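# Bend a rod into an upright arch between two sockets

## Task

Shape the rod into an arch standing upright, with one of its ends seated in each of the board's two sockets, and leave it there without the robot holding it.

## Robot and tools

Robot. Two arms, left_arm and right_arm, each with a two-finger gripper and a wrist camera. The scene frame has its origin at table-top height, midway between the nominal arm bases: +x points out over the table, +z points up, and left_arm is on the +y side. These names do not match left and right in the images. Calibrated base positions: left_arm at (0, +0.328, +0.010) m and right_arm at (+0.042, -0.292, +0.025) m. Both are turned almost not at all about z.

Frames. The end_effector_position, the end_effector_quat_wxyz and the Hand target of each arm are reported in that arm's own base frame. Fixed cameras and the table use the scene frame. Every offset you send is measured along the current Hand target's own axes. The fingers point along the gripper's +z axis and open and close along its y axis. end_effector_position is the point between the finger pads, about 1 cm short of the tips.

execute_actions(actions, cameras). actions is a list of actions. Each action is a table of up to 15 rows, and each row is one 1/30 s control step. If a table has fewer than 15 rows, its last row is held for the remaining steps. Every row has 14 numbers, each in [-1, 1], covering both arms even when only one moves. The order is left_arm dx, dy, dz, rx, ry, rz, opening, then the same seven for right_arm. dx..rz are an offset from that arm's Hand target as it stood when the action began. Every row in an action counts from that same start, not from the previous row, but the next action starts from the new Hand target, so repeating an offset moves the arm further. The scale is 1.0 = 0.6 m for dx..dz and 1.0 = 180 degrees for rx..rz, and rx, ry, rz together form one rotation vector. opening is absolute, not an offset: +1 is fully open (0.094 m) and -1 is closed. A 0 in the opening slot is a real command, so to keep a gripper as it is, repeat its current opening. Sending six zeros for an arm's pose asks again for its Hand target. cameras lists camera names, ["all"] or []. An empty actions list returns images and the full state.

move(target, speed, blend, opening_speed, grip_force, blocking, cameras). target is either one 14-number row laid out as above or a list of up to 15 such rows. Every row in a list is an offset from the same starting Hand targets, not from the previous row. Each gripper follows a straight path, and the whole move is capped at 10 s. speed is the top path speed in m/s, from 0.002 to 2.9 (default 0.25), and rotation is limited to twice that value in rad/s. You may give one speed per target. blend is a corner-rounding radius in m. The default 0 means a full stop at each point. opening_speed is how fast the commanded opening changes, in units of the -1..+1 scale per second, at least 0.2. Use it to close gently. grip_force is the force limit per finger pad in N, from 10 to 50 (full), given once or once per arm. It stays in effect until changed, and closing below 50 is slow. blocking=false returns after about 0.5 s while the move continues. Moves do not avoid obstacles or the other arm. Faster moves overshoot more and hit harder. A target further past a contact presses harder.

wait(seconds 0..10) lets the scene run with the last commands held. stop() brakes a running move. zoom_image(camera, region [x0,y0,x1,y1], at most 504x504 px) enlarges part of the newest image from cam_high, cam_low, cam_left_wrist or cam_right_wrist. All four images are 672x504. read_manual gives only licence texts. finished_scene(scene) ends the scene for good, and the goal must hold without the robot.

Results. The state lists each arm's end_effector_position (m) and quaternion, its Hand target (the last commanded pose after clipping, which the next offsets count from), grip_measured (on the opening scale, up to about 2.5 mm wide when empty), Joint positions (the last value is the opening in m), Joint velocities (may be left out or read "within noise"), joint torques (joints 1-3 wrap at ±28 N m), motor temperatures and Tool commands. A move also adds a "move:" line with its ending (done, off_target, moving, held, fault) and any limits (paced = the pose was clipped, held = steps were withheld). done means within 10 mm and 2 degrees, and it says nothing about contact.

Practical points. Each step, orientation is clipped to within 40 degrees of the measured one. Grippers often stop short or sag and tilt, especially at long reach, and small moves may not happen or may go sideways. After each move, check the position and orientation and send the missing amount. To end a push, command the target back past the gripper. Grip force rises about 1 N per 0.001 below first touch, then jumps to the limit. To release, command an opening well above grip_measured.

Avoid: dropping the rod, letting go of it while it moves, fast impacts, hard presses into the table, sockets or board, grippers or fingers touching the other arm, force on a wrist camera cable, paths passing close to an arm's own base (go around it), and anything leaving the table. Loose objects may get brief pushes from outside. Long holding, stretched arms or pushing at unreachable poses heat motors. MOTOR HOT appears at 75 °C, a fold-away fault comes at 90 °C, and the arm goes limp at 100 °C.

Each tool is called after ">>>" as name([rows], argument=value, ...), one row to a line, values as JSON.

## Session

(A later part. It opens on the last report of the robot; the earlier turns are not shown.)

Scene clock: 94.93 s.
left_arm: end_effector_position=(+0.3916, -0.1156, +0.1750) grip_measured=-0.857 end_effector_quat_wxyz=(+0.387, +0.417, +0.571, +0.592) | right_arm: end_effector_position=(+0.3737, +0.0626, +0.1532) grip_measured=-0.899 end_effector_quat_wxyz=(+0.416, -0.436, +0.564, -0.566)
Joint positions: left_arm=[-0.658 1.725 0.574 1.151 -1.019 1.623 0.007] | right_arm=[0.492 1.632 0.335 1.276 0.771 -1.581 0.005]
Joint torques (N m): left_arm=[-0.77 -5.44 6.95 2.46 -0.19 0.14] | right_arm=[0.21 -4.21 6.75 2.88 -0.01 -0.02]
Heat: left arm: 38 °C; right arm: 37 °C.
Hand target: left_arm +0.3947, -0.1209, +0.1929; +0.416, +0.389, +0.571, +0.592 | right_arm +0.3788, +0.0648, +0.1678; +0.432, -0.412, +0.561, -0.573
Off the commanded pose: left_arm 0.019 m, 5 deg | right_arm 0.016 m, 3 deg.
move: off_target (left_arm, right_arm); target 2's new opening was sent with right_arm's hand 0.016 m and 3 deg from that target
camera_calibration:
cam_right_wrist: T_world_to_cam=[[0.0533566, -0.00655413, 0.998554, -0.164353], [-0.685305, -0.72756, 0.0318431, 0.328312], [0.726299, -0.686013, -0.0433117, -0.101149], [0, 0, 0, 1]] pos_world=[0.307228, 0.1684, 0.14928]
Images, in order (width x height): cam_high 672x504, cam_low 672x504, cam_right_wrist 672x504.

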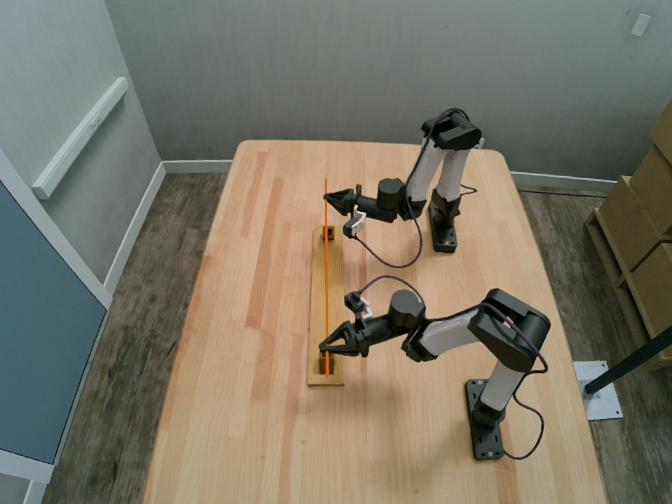

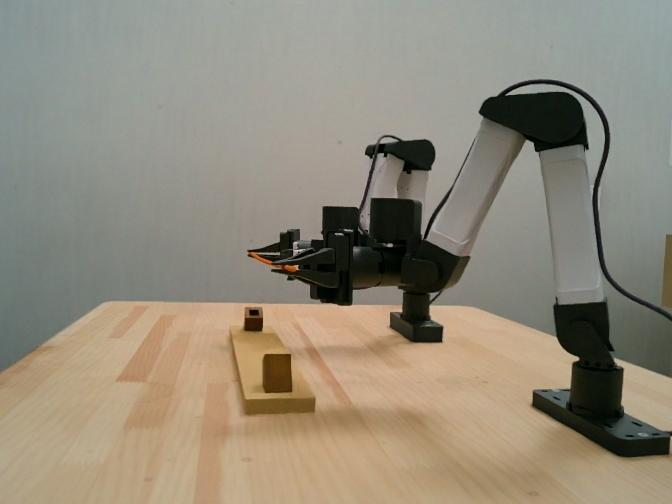

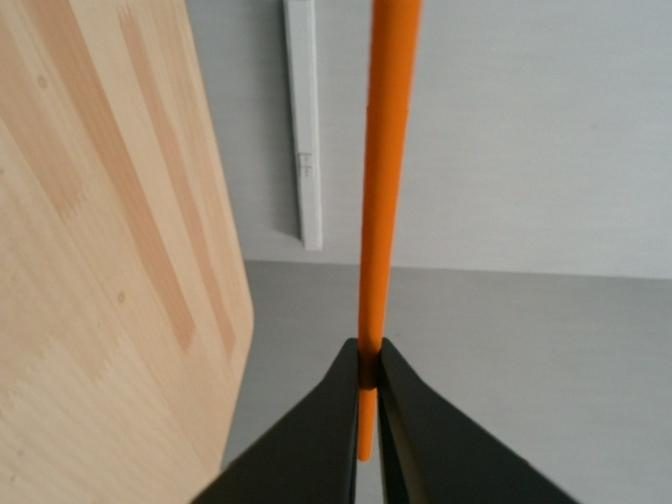

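>>> move([
  [-0.0063, 0, -0.0021, 0.0328, -0.0017, -0.0945, -1.0, -0.0062, 0, -0.0024, -0.0343, -0.0022, 0.0941, -1.0],
  [-0.0206, 0, -0.0067, 0.0583, -0.0030, -0.1680, -1.0, -0.0202, 0, -0.0077, -0.0610, -0.0039, 0.1673, -1.0],
  [-0.0428, 0, -0.0139, 0.0802, -0.0042, -0.2310, -1.0, -0.0420, 0, -0.0161, -0.0838, -0.0054, 0.2300, -1.0],
], speed=0.13, blend=[0.006, 0.006, 0], cameras=["cam_high", "cam_low"])

Scene clock: 110.33 s.
left_arm: end_effector_position=(+0.3920, -0.1339, +0.1649) grip_measured=-0.857 end_effector_quat_wxyz=(+0.507, +0.244, +0.739, +0.370) | right_arm: end_effector_position=(+0.3714, +0.0773, +0.1488) grip_measured=-0.899 end_effector_quat_wxyz=(+0.522, -0.261, +0.738, -0.339)
Joint positions: left_arm=[-0.68 1.583 0.714 0.492 -0.957 0.635 0.007] | right_arm=[0.515 1.398 0.453 0.638 0.727 -0.709 0.005]
Joint torques (N m): left_arm=[-0.94 -8.64 8.69 1.97 0.04 -0.39] | right_arm=[0.42 -7.24 9.09 2.15 -0.39 0.68]
Heat: left arm: 39 °C; right arm: 38 °C.
Hand target: left_arm +0.3959, -0.1479, +0.1929; +0.551, +0.213, +0.737, +0.329 | right_arm +0.3767, +0.0917, +0.1678; +0.555, -0.245, +0.735, -0.304
Off the commanded pose: left_arm 0.032 m, 8 deg | right_arm 0.024 m, 6 deg.
move: off_target (left_arm, right_arm)
Images, in order (width x height): cam_high 672x504, cam_low 672x504.

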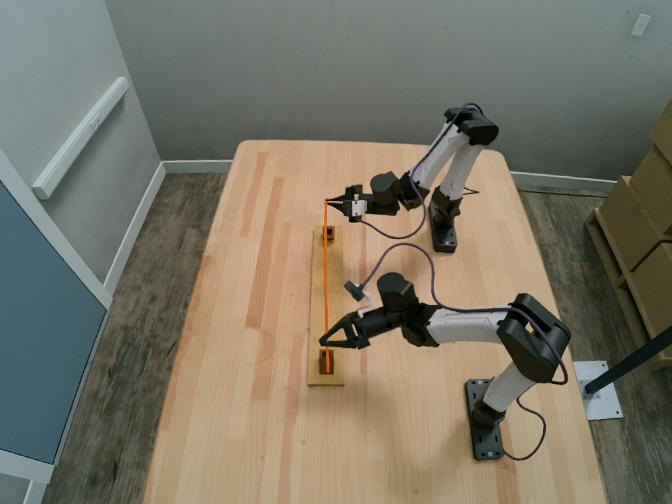

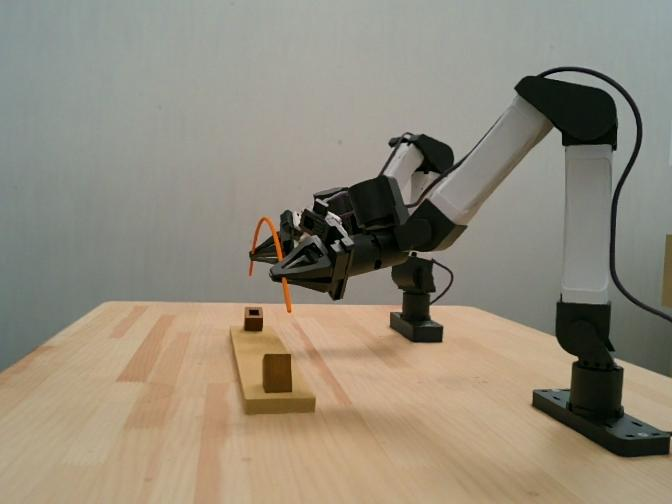

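>>> move(target=[-0.0675, -0.0679, -0.0202, 0.0443, -0.0002, -0.1198, -1.0, -0.0623, 0.0641, -0.0226, -0.0462, 0.0016, 0.1162, -1.0], speed=0.1, cameras=["cam_high", "cam_low"])

>>> zoom_image(camera="cam_high", region=[280, 190, 400, 260])

>>> zoom_image(camera="cam_high", region=[280, 310, 400, 390])

>>> zoom_image(camera="cam_low", region=[220, 200, 360, 420])

Scene clock: 123.60 s.
left_arm: end_effector_position=(+0.3942, -0.1721, +0.1775) grip_measured=-0.857 end_effector_quat_wxyz=(+0.559, +0.108, +0.788, +0.236) | right_arm: end_effector_position=(+0.3688, +0.1166, +0.1503) grip_measured=-0.899 end_effector_quat_wxyz=(+0.555, -0.138, +0.796, -0.201)
Joint positions: left_arm=[-0.749 1.606 0.872 0.256 -0.957 0.134 0.007] | right_arm=[0.616 1.398 0.57 0.402 0.745 -0.22 0.005]
Joint torques (N m): left_arm=[-2.69 -5.79 9.69 2.06 0.44 -0.26] | right_arm=[2.32 -6.23 10.04 2.19 -0.68 0.41]
Motor temperatures (°C): left_arm=[22 29 39 39 22 23 24] | right_arm=[25 29 39 37 25 23 24]
Heat: left arm: 39 °C; right arm: 39 °C.
Hand target: left_arm +0.3986, -0.2066, +0.1929; +0.587, +0.109, +0.785, +0.168 | right_arm +0.3727, +0.1469, +0.1679; +0.579, -0.146, +0.789, -0.145
Off the commanded pose: left_arm 0.038 m, 8 deg | right_arm 0.035 m, 7 deg.
move: off_target (left_arm, right_arm)
Images, in order (width x height): cam_high 672x504, cam_low 672x504.

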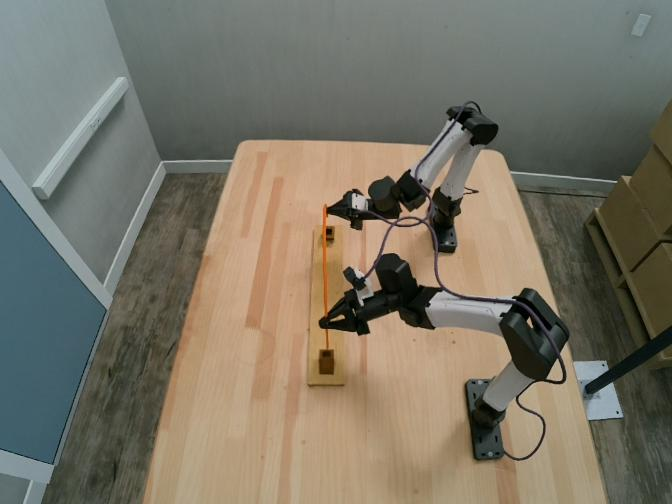

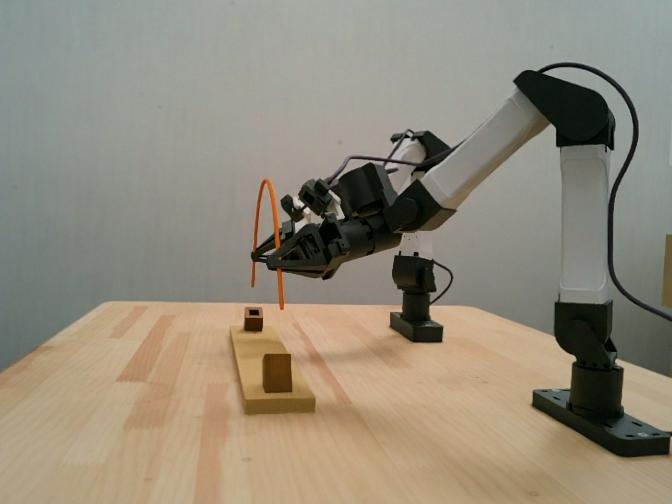

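Scaled by 4.200 from the camera's 672x504 image, which has a finer 960x720 frame.

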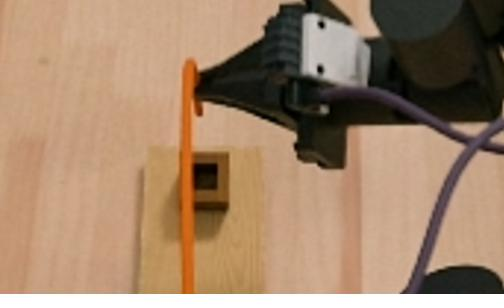

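Scaled by 4.200 from the camera's 672x504 image, which has a finer 960x720 frame.

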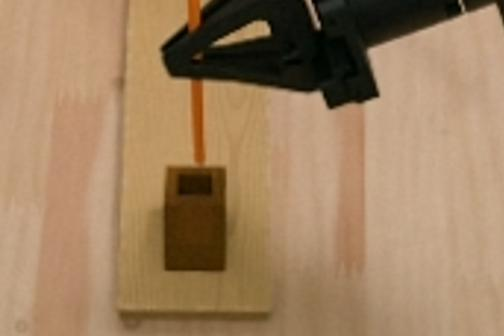

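Scaled by 2.291 from the camera's 672x504 image, which has a finer 960x720 frame.

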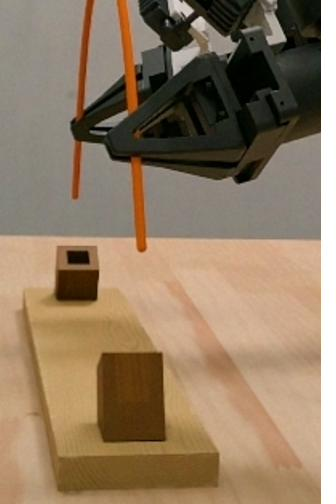

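>>> move(target=[0.0595, -0.0595, 0.0260, 0.0095, 0.0020, -0.0261, -1.0, 0.0472, 0.0532, 0.0103, -0.0078, 0.0013, 0.0190, -1.0], speed=0.08, cameras=["cam_high", "cam_low"])

>>> zoom_image(camera="cam_high", region=[280, 190, 400, 260])

>>> zoom_image(camera="cam_high", region=[290, 310, 370, 380])

>>> zoom_image(camera="cam_low", region=[220, 230, 340, 400])

Scene clock: 137.77 s.
left_arm: end_effector_position=(+0.3994, -0.1831, +0.1307) grip_measured=-0.857 end_effector_quat_wxyz=(+0.546, +0.083, +0.805, +0.217) | right_arm: end_effector_position=(+0.3669, +0.1293, +0.1230) grip_measured=-0.899 end_effector_quat_wxyz=(+0.549, -0.115, +0.807, -0.186)
Joint positions: left_arm=[-0.76 1.744 0.872 0.303 -0.957 -0.001 0.007] | right_arm=[0.661 1.501 0.561 0.457 0.785 -0.114 0.005]
Joint torques (N m): left_arm=[-3.23 -6.41 6.5 2.86 0.53 -0.05] | right_arm=[2.95 -4.41 5.93 3.18 -0.8 0.32]
Heat: left arm: 40 °C; right arm: 42 °C.
Hand target: left_arm +0.4042, -0.2241, +0.1434; +0.589, +0.085, +0.793, +0.133 | right_arm +0.3685, +0.1644, +0.1287; +0.580, -0.129, +0.795, -0.118
Off the commanded pose: left_arm 0.043 m, 11 deg | right_arm 0.036 m, 9 deg.
move: off_target (left_arm, right_arm)
Images, in order (width x height): cam_high 672x504, cam_low 672x504.

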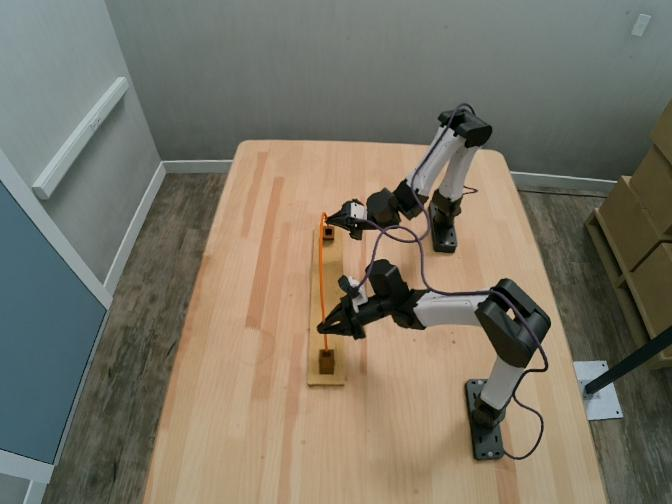

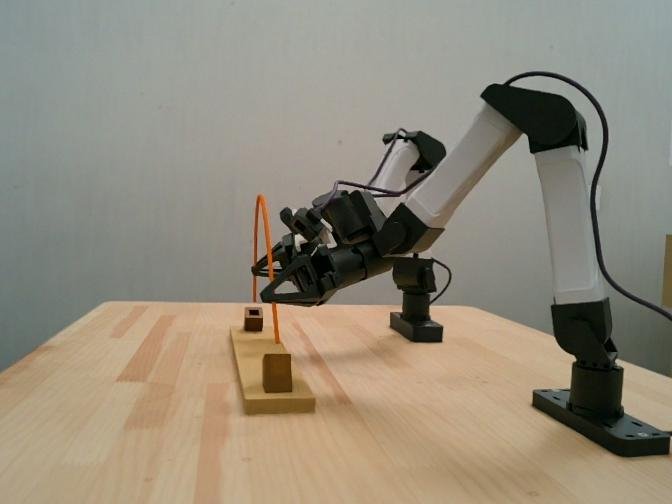

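Scaled by 4.200 from the camera's 672x504 image, which has a finer 960x720 frame.

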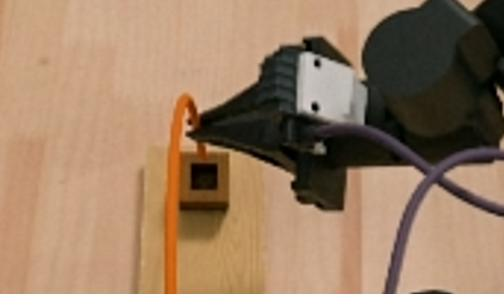

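Scaled by 6.300 from the camera's 672x504 image, which has a finer 960x720 frame.

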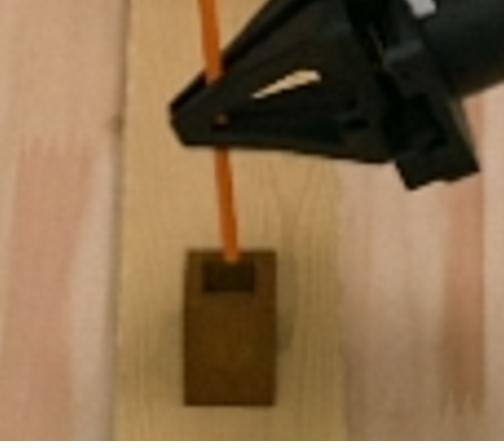

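Scaled by 2.965 from the camera's 672x504 image, which has a finer 960x720 frame.

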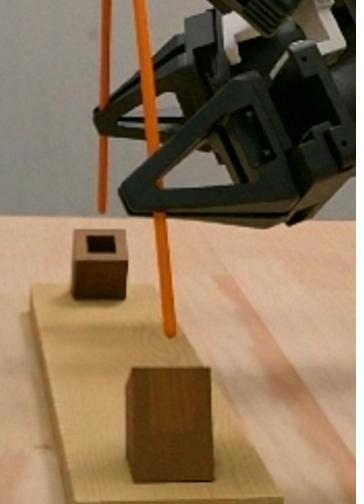

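>>> move(target=[0.0337, -0.0097, 0.0115, 0, 0, 0, -1.0, 0.0402, 0.0135, 0.0093, 0, 0, 0, -1.0], speed=0.05, cameras=["cam_high", "cam_low"])

>>> zoom_image(camera="cam_high", region=[290, 200, 370, 260])

>>> zoom_image(camera="cam_high", region=[290, 310, 370, 380])

>>> zoom_image(camera="cam_low", region=[220, 230, 340, 400])

Scene clock: 154.77 s.
left_arm: end_effector_position=(+0.3989, -0.1844, +0.1093) grip_measured=-0.857 end_effector_quat_wxyz=(+0.548, +0.080, +0.805, +0.213) | right_arm: end_effector_position=(+0.3646, +0.1293, +0.0967) grip_measured=-0.899 end_effector_quat_wxyz=(+0.550, -0.113, +0.807, -0.184)
Joint positions: left_arm=[-0.763 1.802 0.833 0.404 -0.957 -0.007 0.007] | right_arm=[0.665 1.593 0.504 0.605 0.788 -0.105 0.005]
Joint torques (N m): left_arm=[-2.71 -6.52 6.23 2.87 0.55 0.05] | right_arm=[2.78 -4.81 5.41 3.16 -0.8 0.23]
Motor temperatures (°C): left_arm=[23 30 39 46 23 23 24] | right_arm=[26 28 40 41 25 23 24]
Heat: left arm: 46 °C; right arm: 41 °C.
Hand target: left_arm +0.4050, -0.2230, +0.1213; +0.589, +0.085, +0.793, +0.133 | right_arm +0.3662, +0.1635, +0.1028; +0.580, -0.129, +0.795, -0.118
Off the commanded pose: left_arm 0.041 m, 10 deg | right_arm 0.035 m, 9 deg.
move: off_target (left_arm, right_arm)
Images, in order (width x height): cam_high 672x504, cam_low 672x504.

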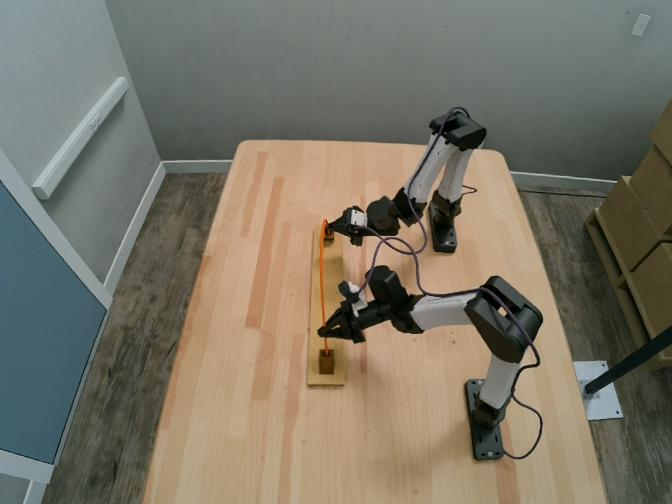

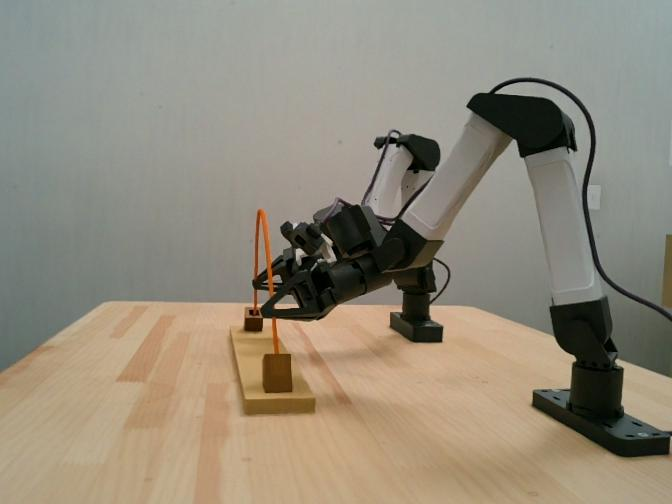

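Scaled by 6.300 from the camera's 672x504 image, which has a finer 960x720 frame.

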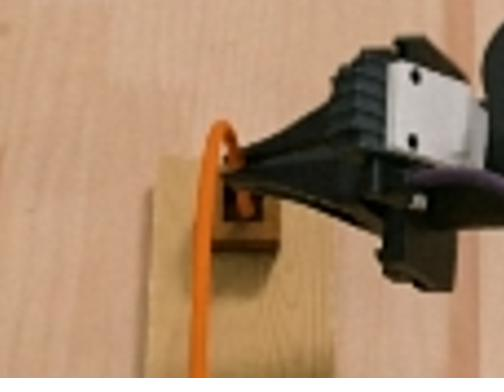

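Scaled by 6.300 from the camera's 672x504 image, which has a finer 960x720 frame.

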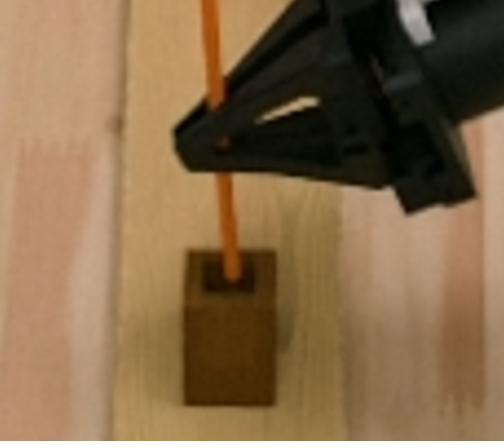

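Scaled by 2.965 from the camera's 672x504 image, which has a finer 960x720 frame.

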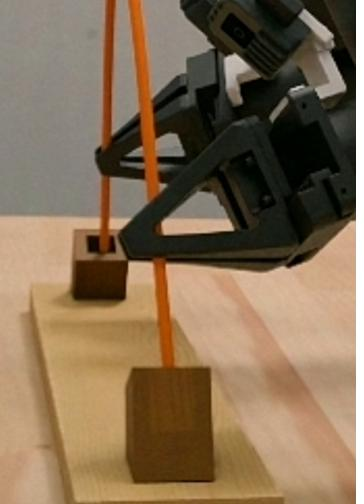

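>>> move(target=[0.0347, 0.0055, 0.0125, 0, 0, 0, -1.0, 0.0355, -0.0043, 0.0105, 0, 0, 0, -1.0], speed=0.05, cameras=["cam_high", "cam_low"])

>>> zoom_image(camera="cam_high", region=[290, 200, 370, 260])

>>> zoom_image(camera="cam_high", region=[290, 310, 370, 380])

>>> zoom_image(camera="cam_low", region=[220, 230, 340, 400])

Scene clock: 160.30 s.
left_arm: end_effector_position=(+0.3954, -0.1800, +0.0884) grip_measured=-0.857 end_effector_quat_wxyz=(+0.548, +0.084, +0.804, +0.214) | right_arm: end_effector_position=(+0.3603, +0.1237, +0.0762) grip_measured=-0.899 end_effector_quat_wxyz=(+0.549, -0.113, +0.807, -0.186)
Joint positions: left_arm=[-0.76 1.848 0.778 0.51 -0.953 0.005 0.007] | right_arm=[0.661 1.665 0.449 0.733 0.788 -0.109 0.005]
Joint torques (N m): left_arm=[-1.11 -6.84 5.9 2.92 0.7 0.07] | right_arm=[0.9 -4.94 5.01 3.23 -1.06 0.11]
Heat: left arm: 47 °C; right arm: 42 °C.
Hand target: left_arm +0.4060, -0.2130, +0.1013; +0.589, +0.085, +0.793, +0.133 | right_arm +0.3661, +0.1536, +0.0828; +0.580, -0.129, +0.795, -0.118
Off the commanded pose: left_arm 0.037 m, 11 deg | right_arm 0.031 m, 9 deg.
move: off_target (left_arm, right_arm)
Images, in order (width x height): cam_high 672x504, cam_low 672x504.

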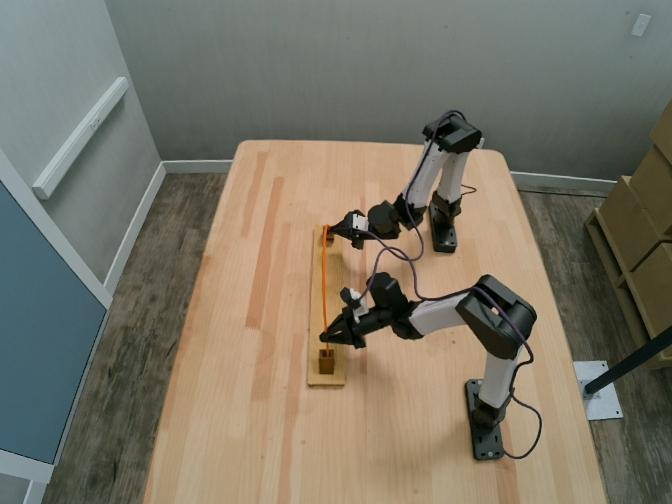

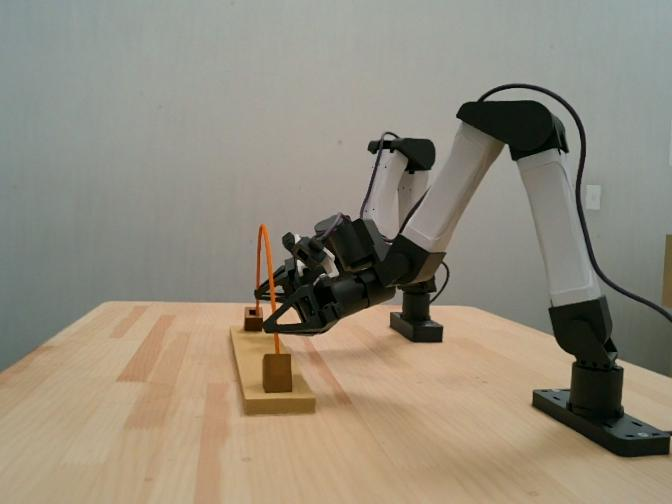

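Scaled by 6.300 from the camera's 672x504 image, which has a finer 960x720 frame.

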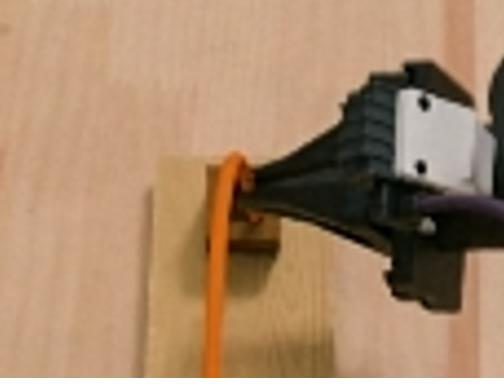

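Scaled by 6.300 from the camera's 672x504 image, which has a finer 960x720 frame.

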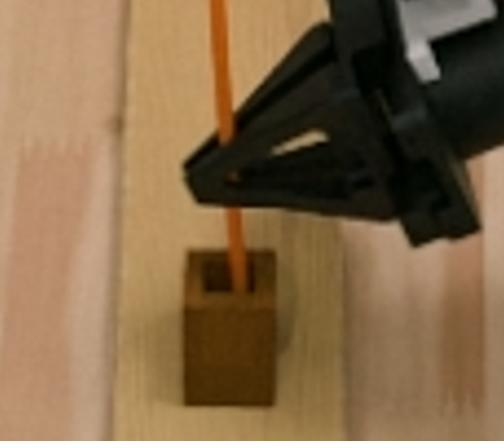

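Scaled by 2.965 from the camera's 672x504 image, which has a finer 960x720 frame.

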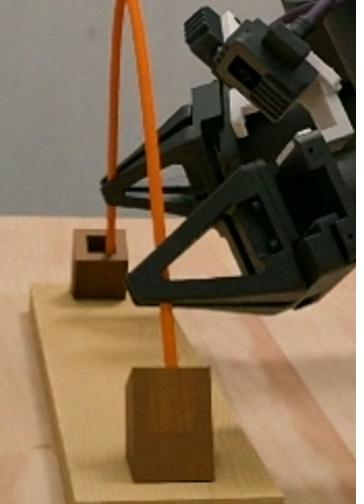

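>>> move(target=[0.0273, 0.0187, 0.0222, 0, 0, 0, -1.0, 0.0275, -0.0172, 0.0212, 0, 0, 0, -1.0], speed=0.05, cameras=["cam_high", "cam_low"])

>>> zoom_image(camera="cam_high", region=[290, 200, 370, 260])

>>> zoom_image(camera="cam_high", region=[290, 310, 370, 380])

>>> zoom_image(camera="cam_low", region=[220, 230, 340, 400])

Scene clock: 167.53 s.
left_arm: end_effector_position=(+0.4058, -0.1746, +0.0826) grip_measured=-0.857 end_effector_quat_wxyz=(+0.564, +0.083, +0.798, +0.196) | right_arm: end_effector_position=(+0.3717, +0.1186, +0.0713) grip_measured=-0.899 end_effector_quat_wxyz=(+0.569, -0.110, +0.797, -0.170)
Joint positions: left_arm=[-0.718 1.885 0.741 0.668 -0.893 0.057 0.007] | right_arm=[0.607 1.741 0.424 0.914 0.719 -0.154 0.005]
Joint torques (N m): left_arm=[0.06 -5.97 5.12 2.62 0.66 -0.09] | right_arm=[-0.4 -4.59 3.96 2.8 -1.07 0.27]
Heat: left arm: 49 °C; right arm: 44 °C.
Hand target: left_arm +0.4137, -0.1961, +0.0862; +0.589, +0.085, +0.793, +0.133 | right_arm +0.3741, +0.1377, +0.0677; +0.580, -0.129, +0.795, -0.118
Off the commanded pose: left_arm 0.023 m, 8 deg | right_arm 0.020 m, 6 deg.
move: off_target (left_arm, right_arm)
Images, in order (width x height): cam_high 672x504, cam_low 672x504.

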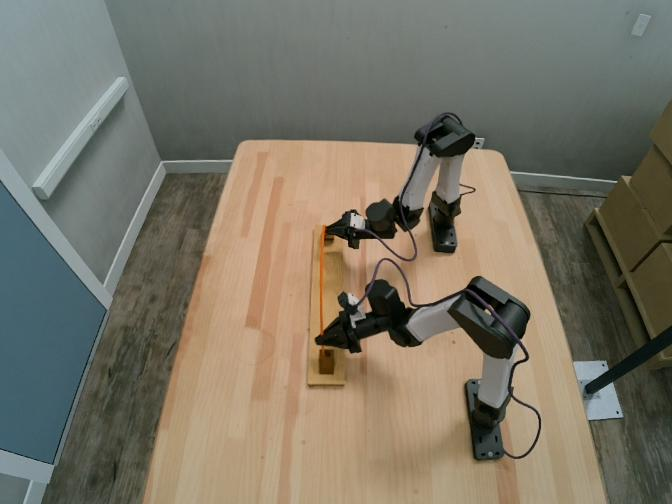

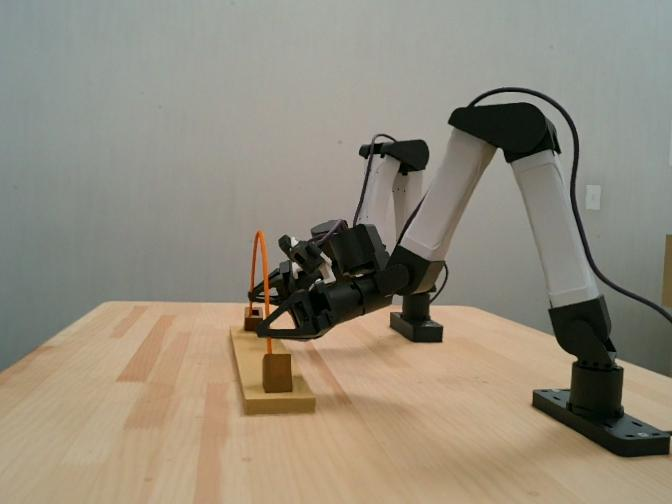

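Scaled by 6.300 from the camera's 672x504 image, which has a finer 960x720 frame.

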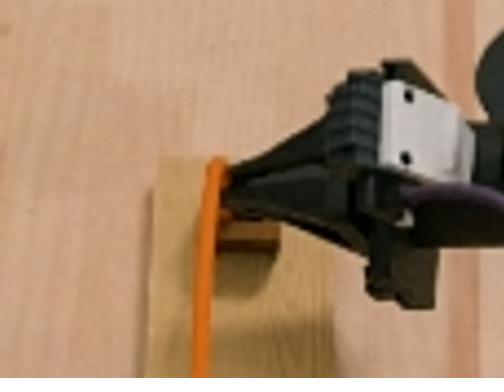

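Scaled by 6.300 from the camera's 672x504 image, which has a finer 960x720 frame.

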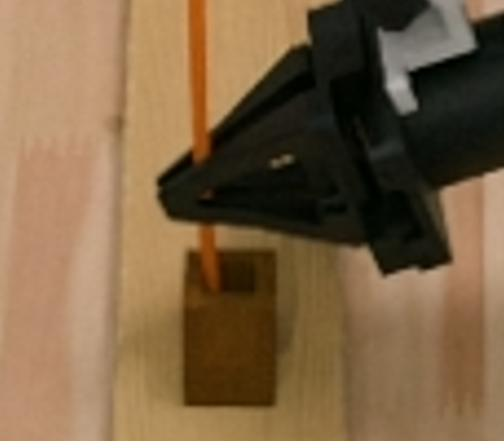

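Scaled by 2.965 from the camera's 672x504 image, which has a finer 960x720 frame.

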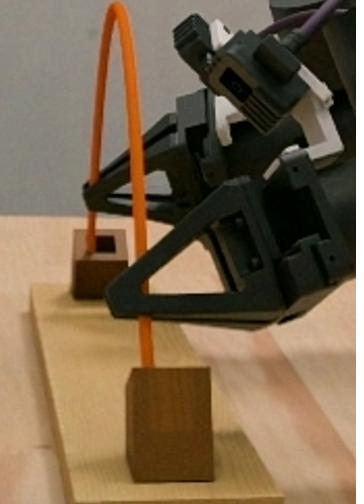

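>>> move(target=[0.0057, 0.0203, -0.0078, 0, 0, 0, -1.0, 0.0037, -0.0205, -0.0105, 0, 0, 0, -1.0], speed=0.05, cameras=["cam_high", "cam_low"])

>>> zoom_image(camera="cam_high", region=[290, 200, 370, 260])

>>> zoom_image(camera="cam_high", region=[290, 310, 370, 380])

>>> zoom_image(camera="cam_low", region=[220, 230, 340, 400])

Scene clock: 175.67 s.
left_arm: end_effector_position=(+0.4038, -0.1736, +0.0822) grip_measured=-0.857 end_effector_quat_wxyz=(+0.575, +0.087, +0.793, +0.181) | right_arm: end_effector_position=(+0.3698, +0.1163, +0.0717) grip_measured=-0.899 end_effector_quat_wxyz=(+0.575, -0.119, +0.794, -0.154)
Joint positions: left_arm=[-0.711 1.882 0.698 0.753 -0.859 0.078 0.007] | right_arm=[0.584 1.729 0.389 0.964 0.661 -0.172 0.005]
Joint torques (N m): left_arm=[0.47 -8.17 4.18 2.18 0.52 -0.14] | right_arm=[-0.92 -7.54 3.23 2.42 -0.75 0.27]
Heat: left arm: 49 °C; right arm: 45 °C.
Hand target: left_arm +0.4080, -0.1840, +0.0882; +0.589, +0.085, +0.793, +0.133 | right_arm +0.3683, +0.1257, +0.0718; +0.580, -0.129, +0.795, -0.118
Off the commanded pose: left_arm 0.013 m, 6 deg | right_arm 0.009 m, 4 deg.
move: off_target (left_arm, right_arm)
Images, in order (width x height): cam_high 672x504, cam_low 672x504.

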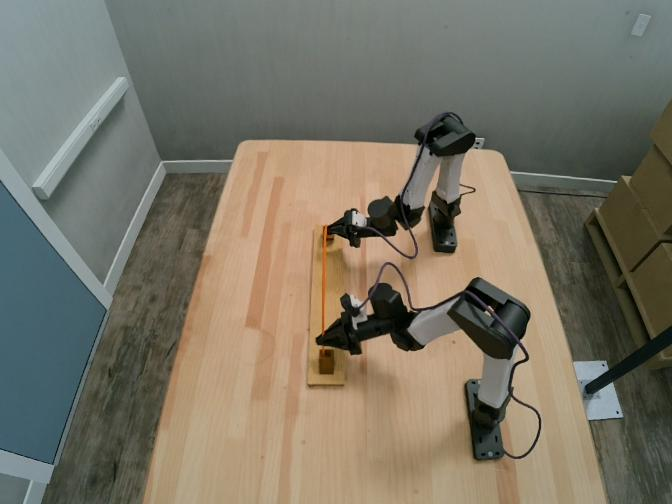

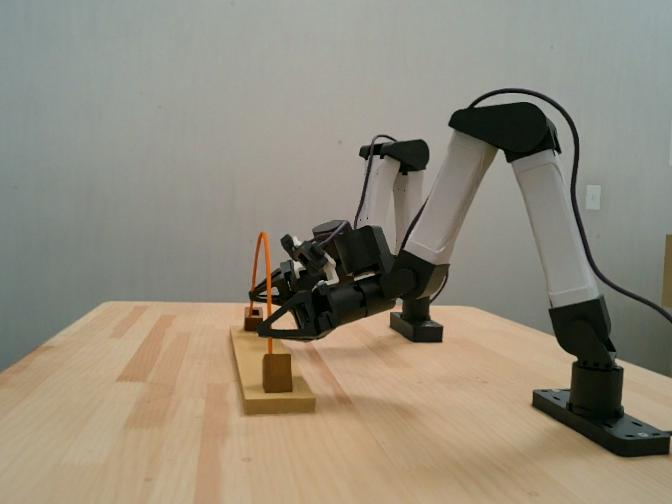

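Scaled by 6.300 from the camera's 672x504 image, which has a finer 960x720 frame.

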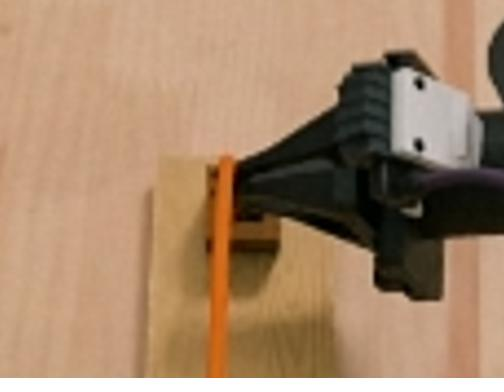

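Scaled by 6.300 from the camera's 672x504 image, which has a finer 960x720 frame.

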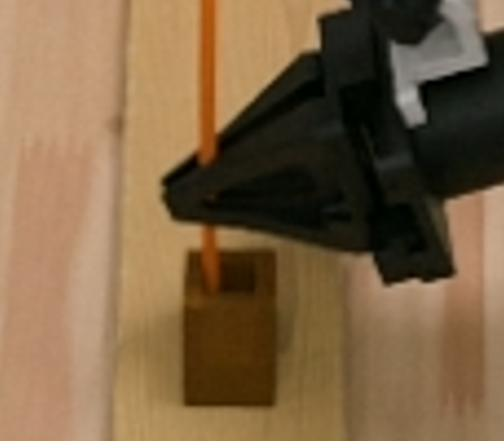

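Scaled by 2.965 from the camera's 672x504 image, which has a finer 960x720 frame.

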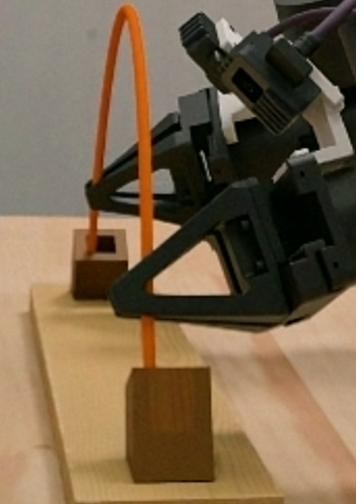

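>>> move(target=[0.0113, 0.0108, -0.0013, -0.0151, -0.0022, 0.0418, -1.0, 0.0118, -0.0100, -0.0022, 0.0168, -0.0029, -0.0411, -1.0], speed=0.05, cameras=["cam_high", "cam_low"])

>>> zoom_image(camera="cam_high", region=[290, 200, 370, 260])

>>> zoom_image(camera="cam_high", region=[290, 310, 370, 380])

>>> zoom_image(camera="cam_low", region=[220, 230, 340, 400])

Scene clock: 183.27 s.
left_arm: end_effector_position=(+0.4026, -0.1713, +0.0846) grip_measured=-0.857 end_effector_quat_wxyz=(+0.575, +0.124, +0.782, +0.207) | right_arm: end_effector_position=(+0.3674, +0.1125, +0.0745) grip_measured=-0.899 end_effector_quat_wxyz=(+0.580, -0.154, +0.778, -0.189)
Joint positions: left_arm=[-0.707 1.882 0.674 0.812 -0.856 0.197 0.007] | right_arm=[0.584 1.748 0.361 1.051 0.674 -0.297 0.005]
Joint torques (N m): left_arm=[0.28 -5.79 4.31 2.28 0.03 0.07] | right_arm=[-0.4 -4.33 3.19 2.56 -0.32 0.09]
Heat: left arm: 48 °C; right arm: 44 °C.
Hand target: left_arm +0.4051, -0.1760, +0.0842; +0.583, +0.124, +0.780, +0.189 | right_arm +0.3654, +0.1177, +0.0679; +0.578, -0.166, +0.779, -0.176
Off the commanded pose: left_arm 0.005 m, 2 deg | right_arm 0.009 m, 2 deg.
move: done
Images, in order (width x height): cam_high 672x504, cam_low 672x504.

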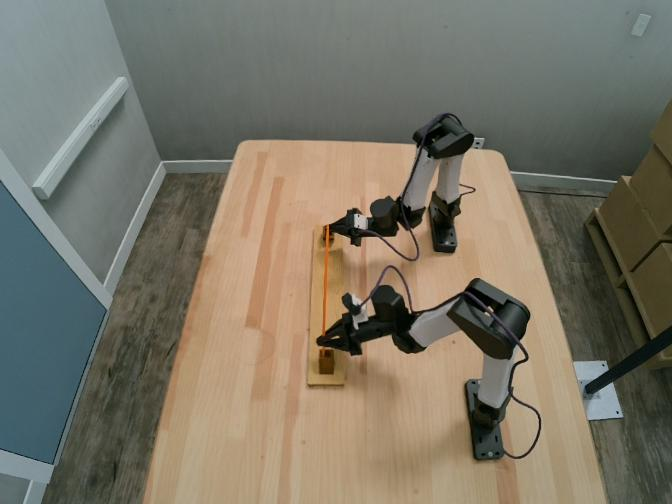

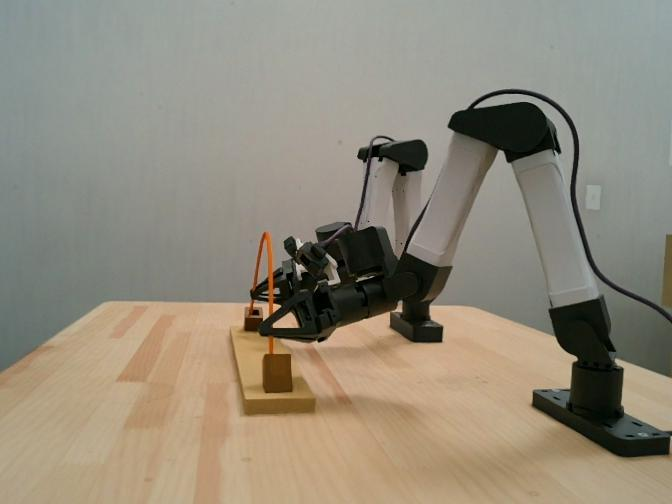

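Scaled by 6.300 from the camera's 672x504 image, which has a finer 960x720 frame.

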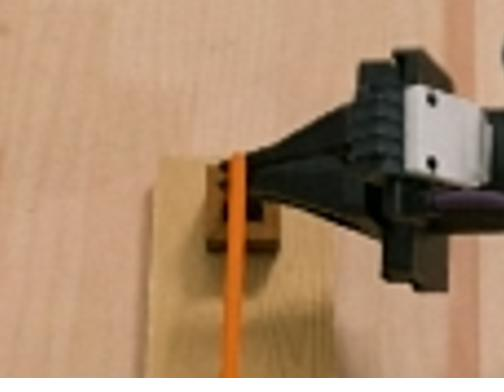

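Scaled by 6.300 from the camera's 672x504 image, which has a finer 960x720 frame.

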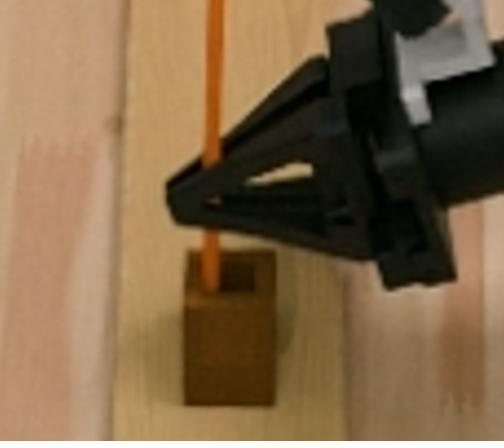

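Scaled by 2.965 from the camera's 672x504 image, which has a finer 960x720 frame.

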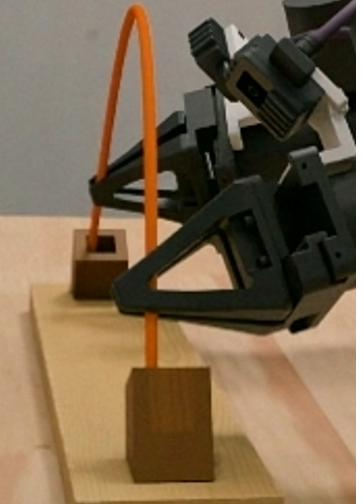

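>>> move(target=[0.0167, -0.0025, -0.0090, 0, 0, 0, -1.0, 0.0135, 0.0045, -0.0063, 0, 0, 0, -1.0], speed=0.05, cameras=["cam_high", "cam_low"])

>>> zoom_image(camera="cam_high", region=[290, 200, 370, 260])

>>> zoom_image(camera="cam_high", region=[290, 310, 370, 380])

>>> zoom_image(camera="cam_low", region=[220, 230, 340, 400])

Scene clock: 190.43 s.
left_arm: end_effector_position=(+0.3993, -0.1702, +0.0850) grip_measured=-0.857 end_effector_quat_wxyz=(+0.588, +0.116, +0.776, +0.199) | right_arm: end_effector_position=(+0.3649, +0.1106, +0.0741) grip_measured=-0.899 end_effector_quat_wxyz=(+0.590, -0.148, +0.772, -0.185)
Joint positions: left_arm=[-0.711 1.889 0.643 0.888 -0.856 0.2 0.007] | right_arm=[0.584 1.774 0.337 1.131 0.676 -0.298 0.005]
Joint torques (N m): left_arm=[-0.66 -5.34 3.63 2 -0.06 -0.02] | right_arm=[0.43 -4.01 2.58 2.28 -0.25 0.15]
Heat: left arm: 46 °C; right arm: 44 °C.
Hand target: left_arm +0.3971, -0.1740, +0.0763; +0.583, +0.124, +0.780, +0.189 | right_arm +0.3594, +0.1166, +0.0608; +0.578, -0.166, +0.779, -0.176
Off the commanded pose: left_arm 0.010 m, 2 deg | right_arm 0.016 m, 3 deg.
move: off_target (right_arm)
Images, in order (width x height): cam_high 672x504, cam_low 672x504.

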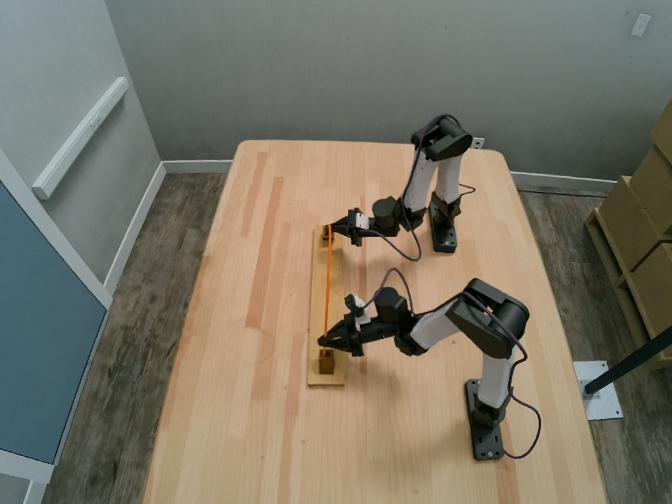

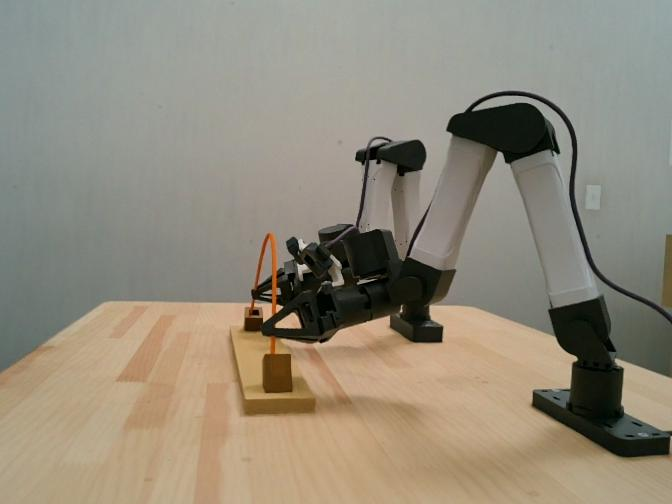

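Scaled by 6.300 from the camera's 672x504 image, which has a finer 960x720 frame.

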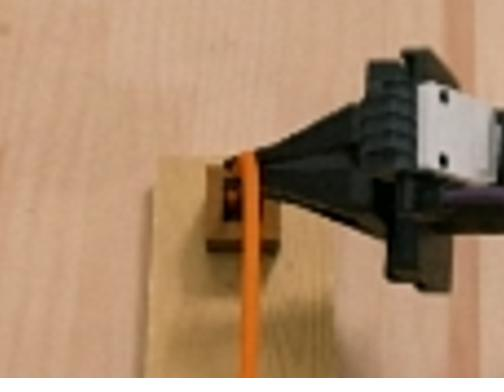

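Scaled by 6.300 from the camera's 672x504 image, which has a finer 960x720 frame.

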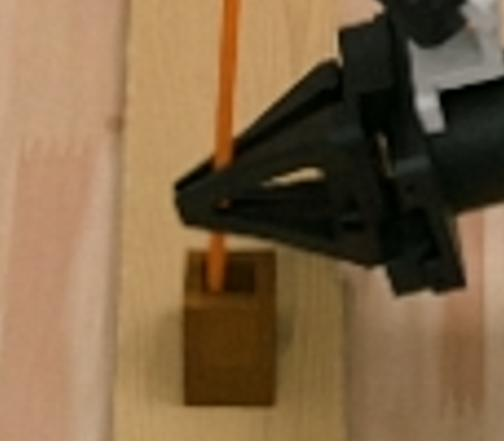

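Scaled by 2.965 from the camera's 672x504 image, which has a finer 960x720 frame.

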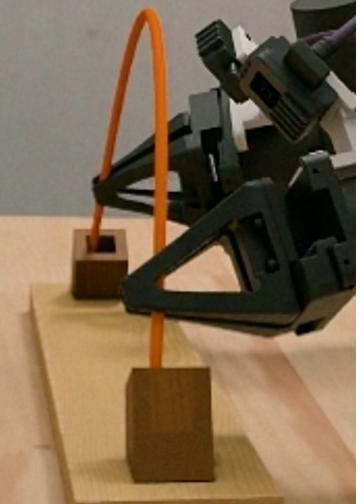

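>>> move([
  [-0.0173, 0.0088, -0.0050, 0, 0, 0, -1.0, -0.0168, -0.0093, -0.0054, 0, 0, 0, -1.0],
  [-0.0173, 0.0088, -0.0050, 0, 0, 0, 0.0, -0.0168, -0.0093, -0.0054, 0, 0, 0, 0.0],
], speed=0.05, opening_speed=0.4, cameras=["cam_high", "cam_low"])

>>> zoom_image(camera="cam_low", region=[220, 210, 360, 400])

>>> zoom_image(camera="cam_high", region=[290, 200, 390, 390])

Scene clock: 199.43 s.
left_arm: end_effector_position=(+0.3987, -0.1683, +0.0808) grip_measured=-0.003 end_effector_quat_wxyz=(+0.578, +0.125, +0.780, +0.204) | right_arm: end_effector_position=(+0.3628, +0.1102, +0.0726) grip_measured=-0.002 end_effector_quat_wxyz=(+0.580, -0.158, +0.777, -0.188)
Joint positions: left_arm=[-0.706 1.885 0.643 0.855 -0.848 0.203 0.047] | right_arm=[0.584 1.744 0.337 1.074 0.67 -0.303 0.047]
Joint torques (N m): left_arm=[-0.66 -8.77 4.44 1.77 -0.09 -0.03] | right_arm=[0.43 -8.13 3.54 1.99 -0.24 0.19]
Heat: left arm: 45 °C; right arm: 43 °C.
Hand target: left_arm +0.3971, -0.1740, +0.0883; +0.583, +0.124, +0.780, +0.189 | right_arm +0.3593, +0.1166, +0.0728; +0.578, -0.166, +0.779, -0.176
Off the commanded pose: left_arm 0.009 m, 2 deg | right_arm 0.007 m, 2 deg.
move: done; target 2's new opening was sent with right_arm's hand 0.010 m and 3 deg from that target
Images, in order (width x height): cam_high 672x504, cam_low 672x504.

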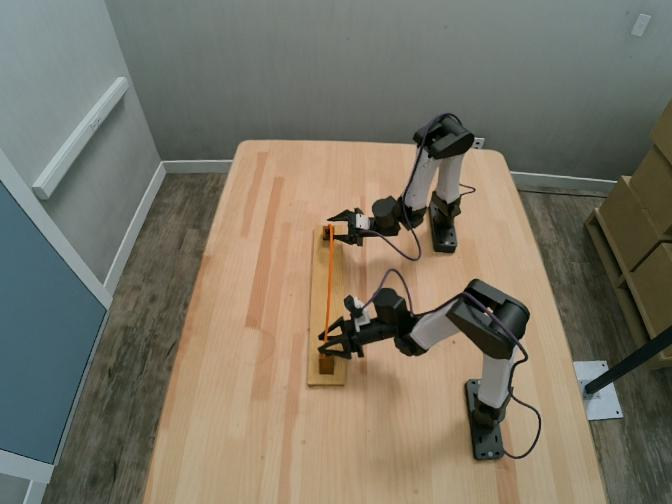

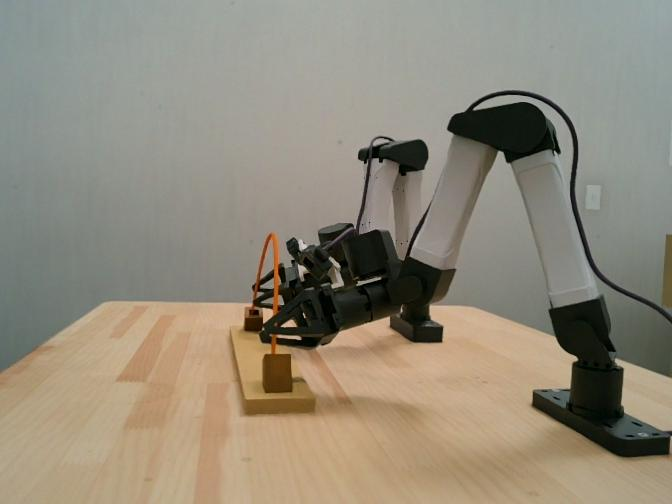

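Scaled by 2.653 from the camera's 672x504 image, which has a finer 960x720 frame.

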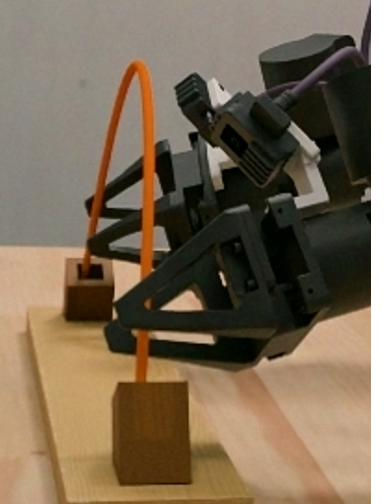

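Scaled by 2.653 from the camera's 672x504 image, which has a finer 960x720 frame.

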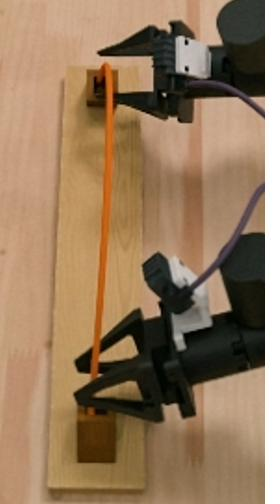

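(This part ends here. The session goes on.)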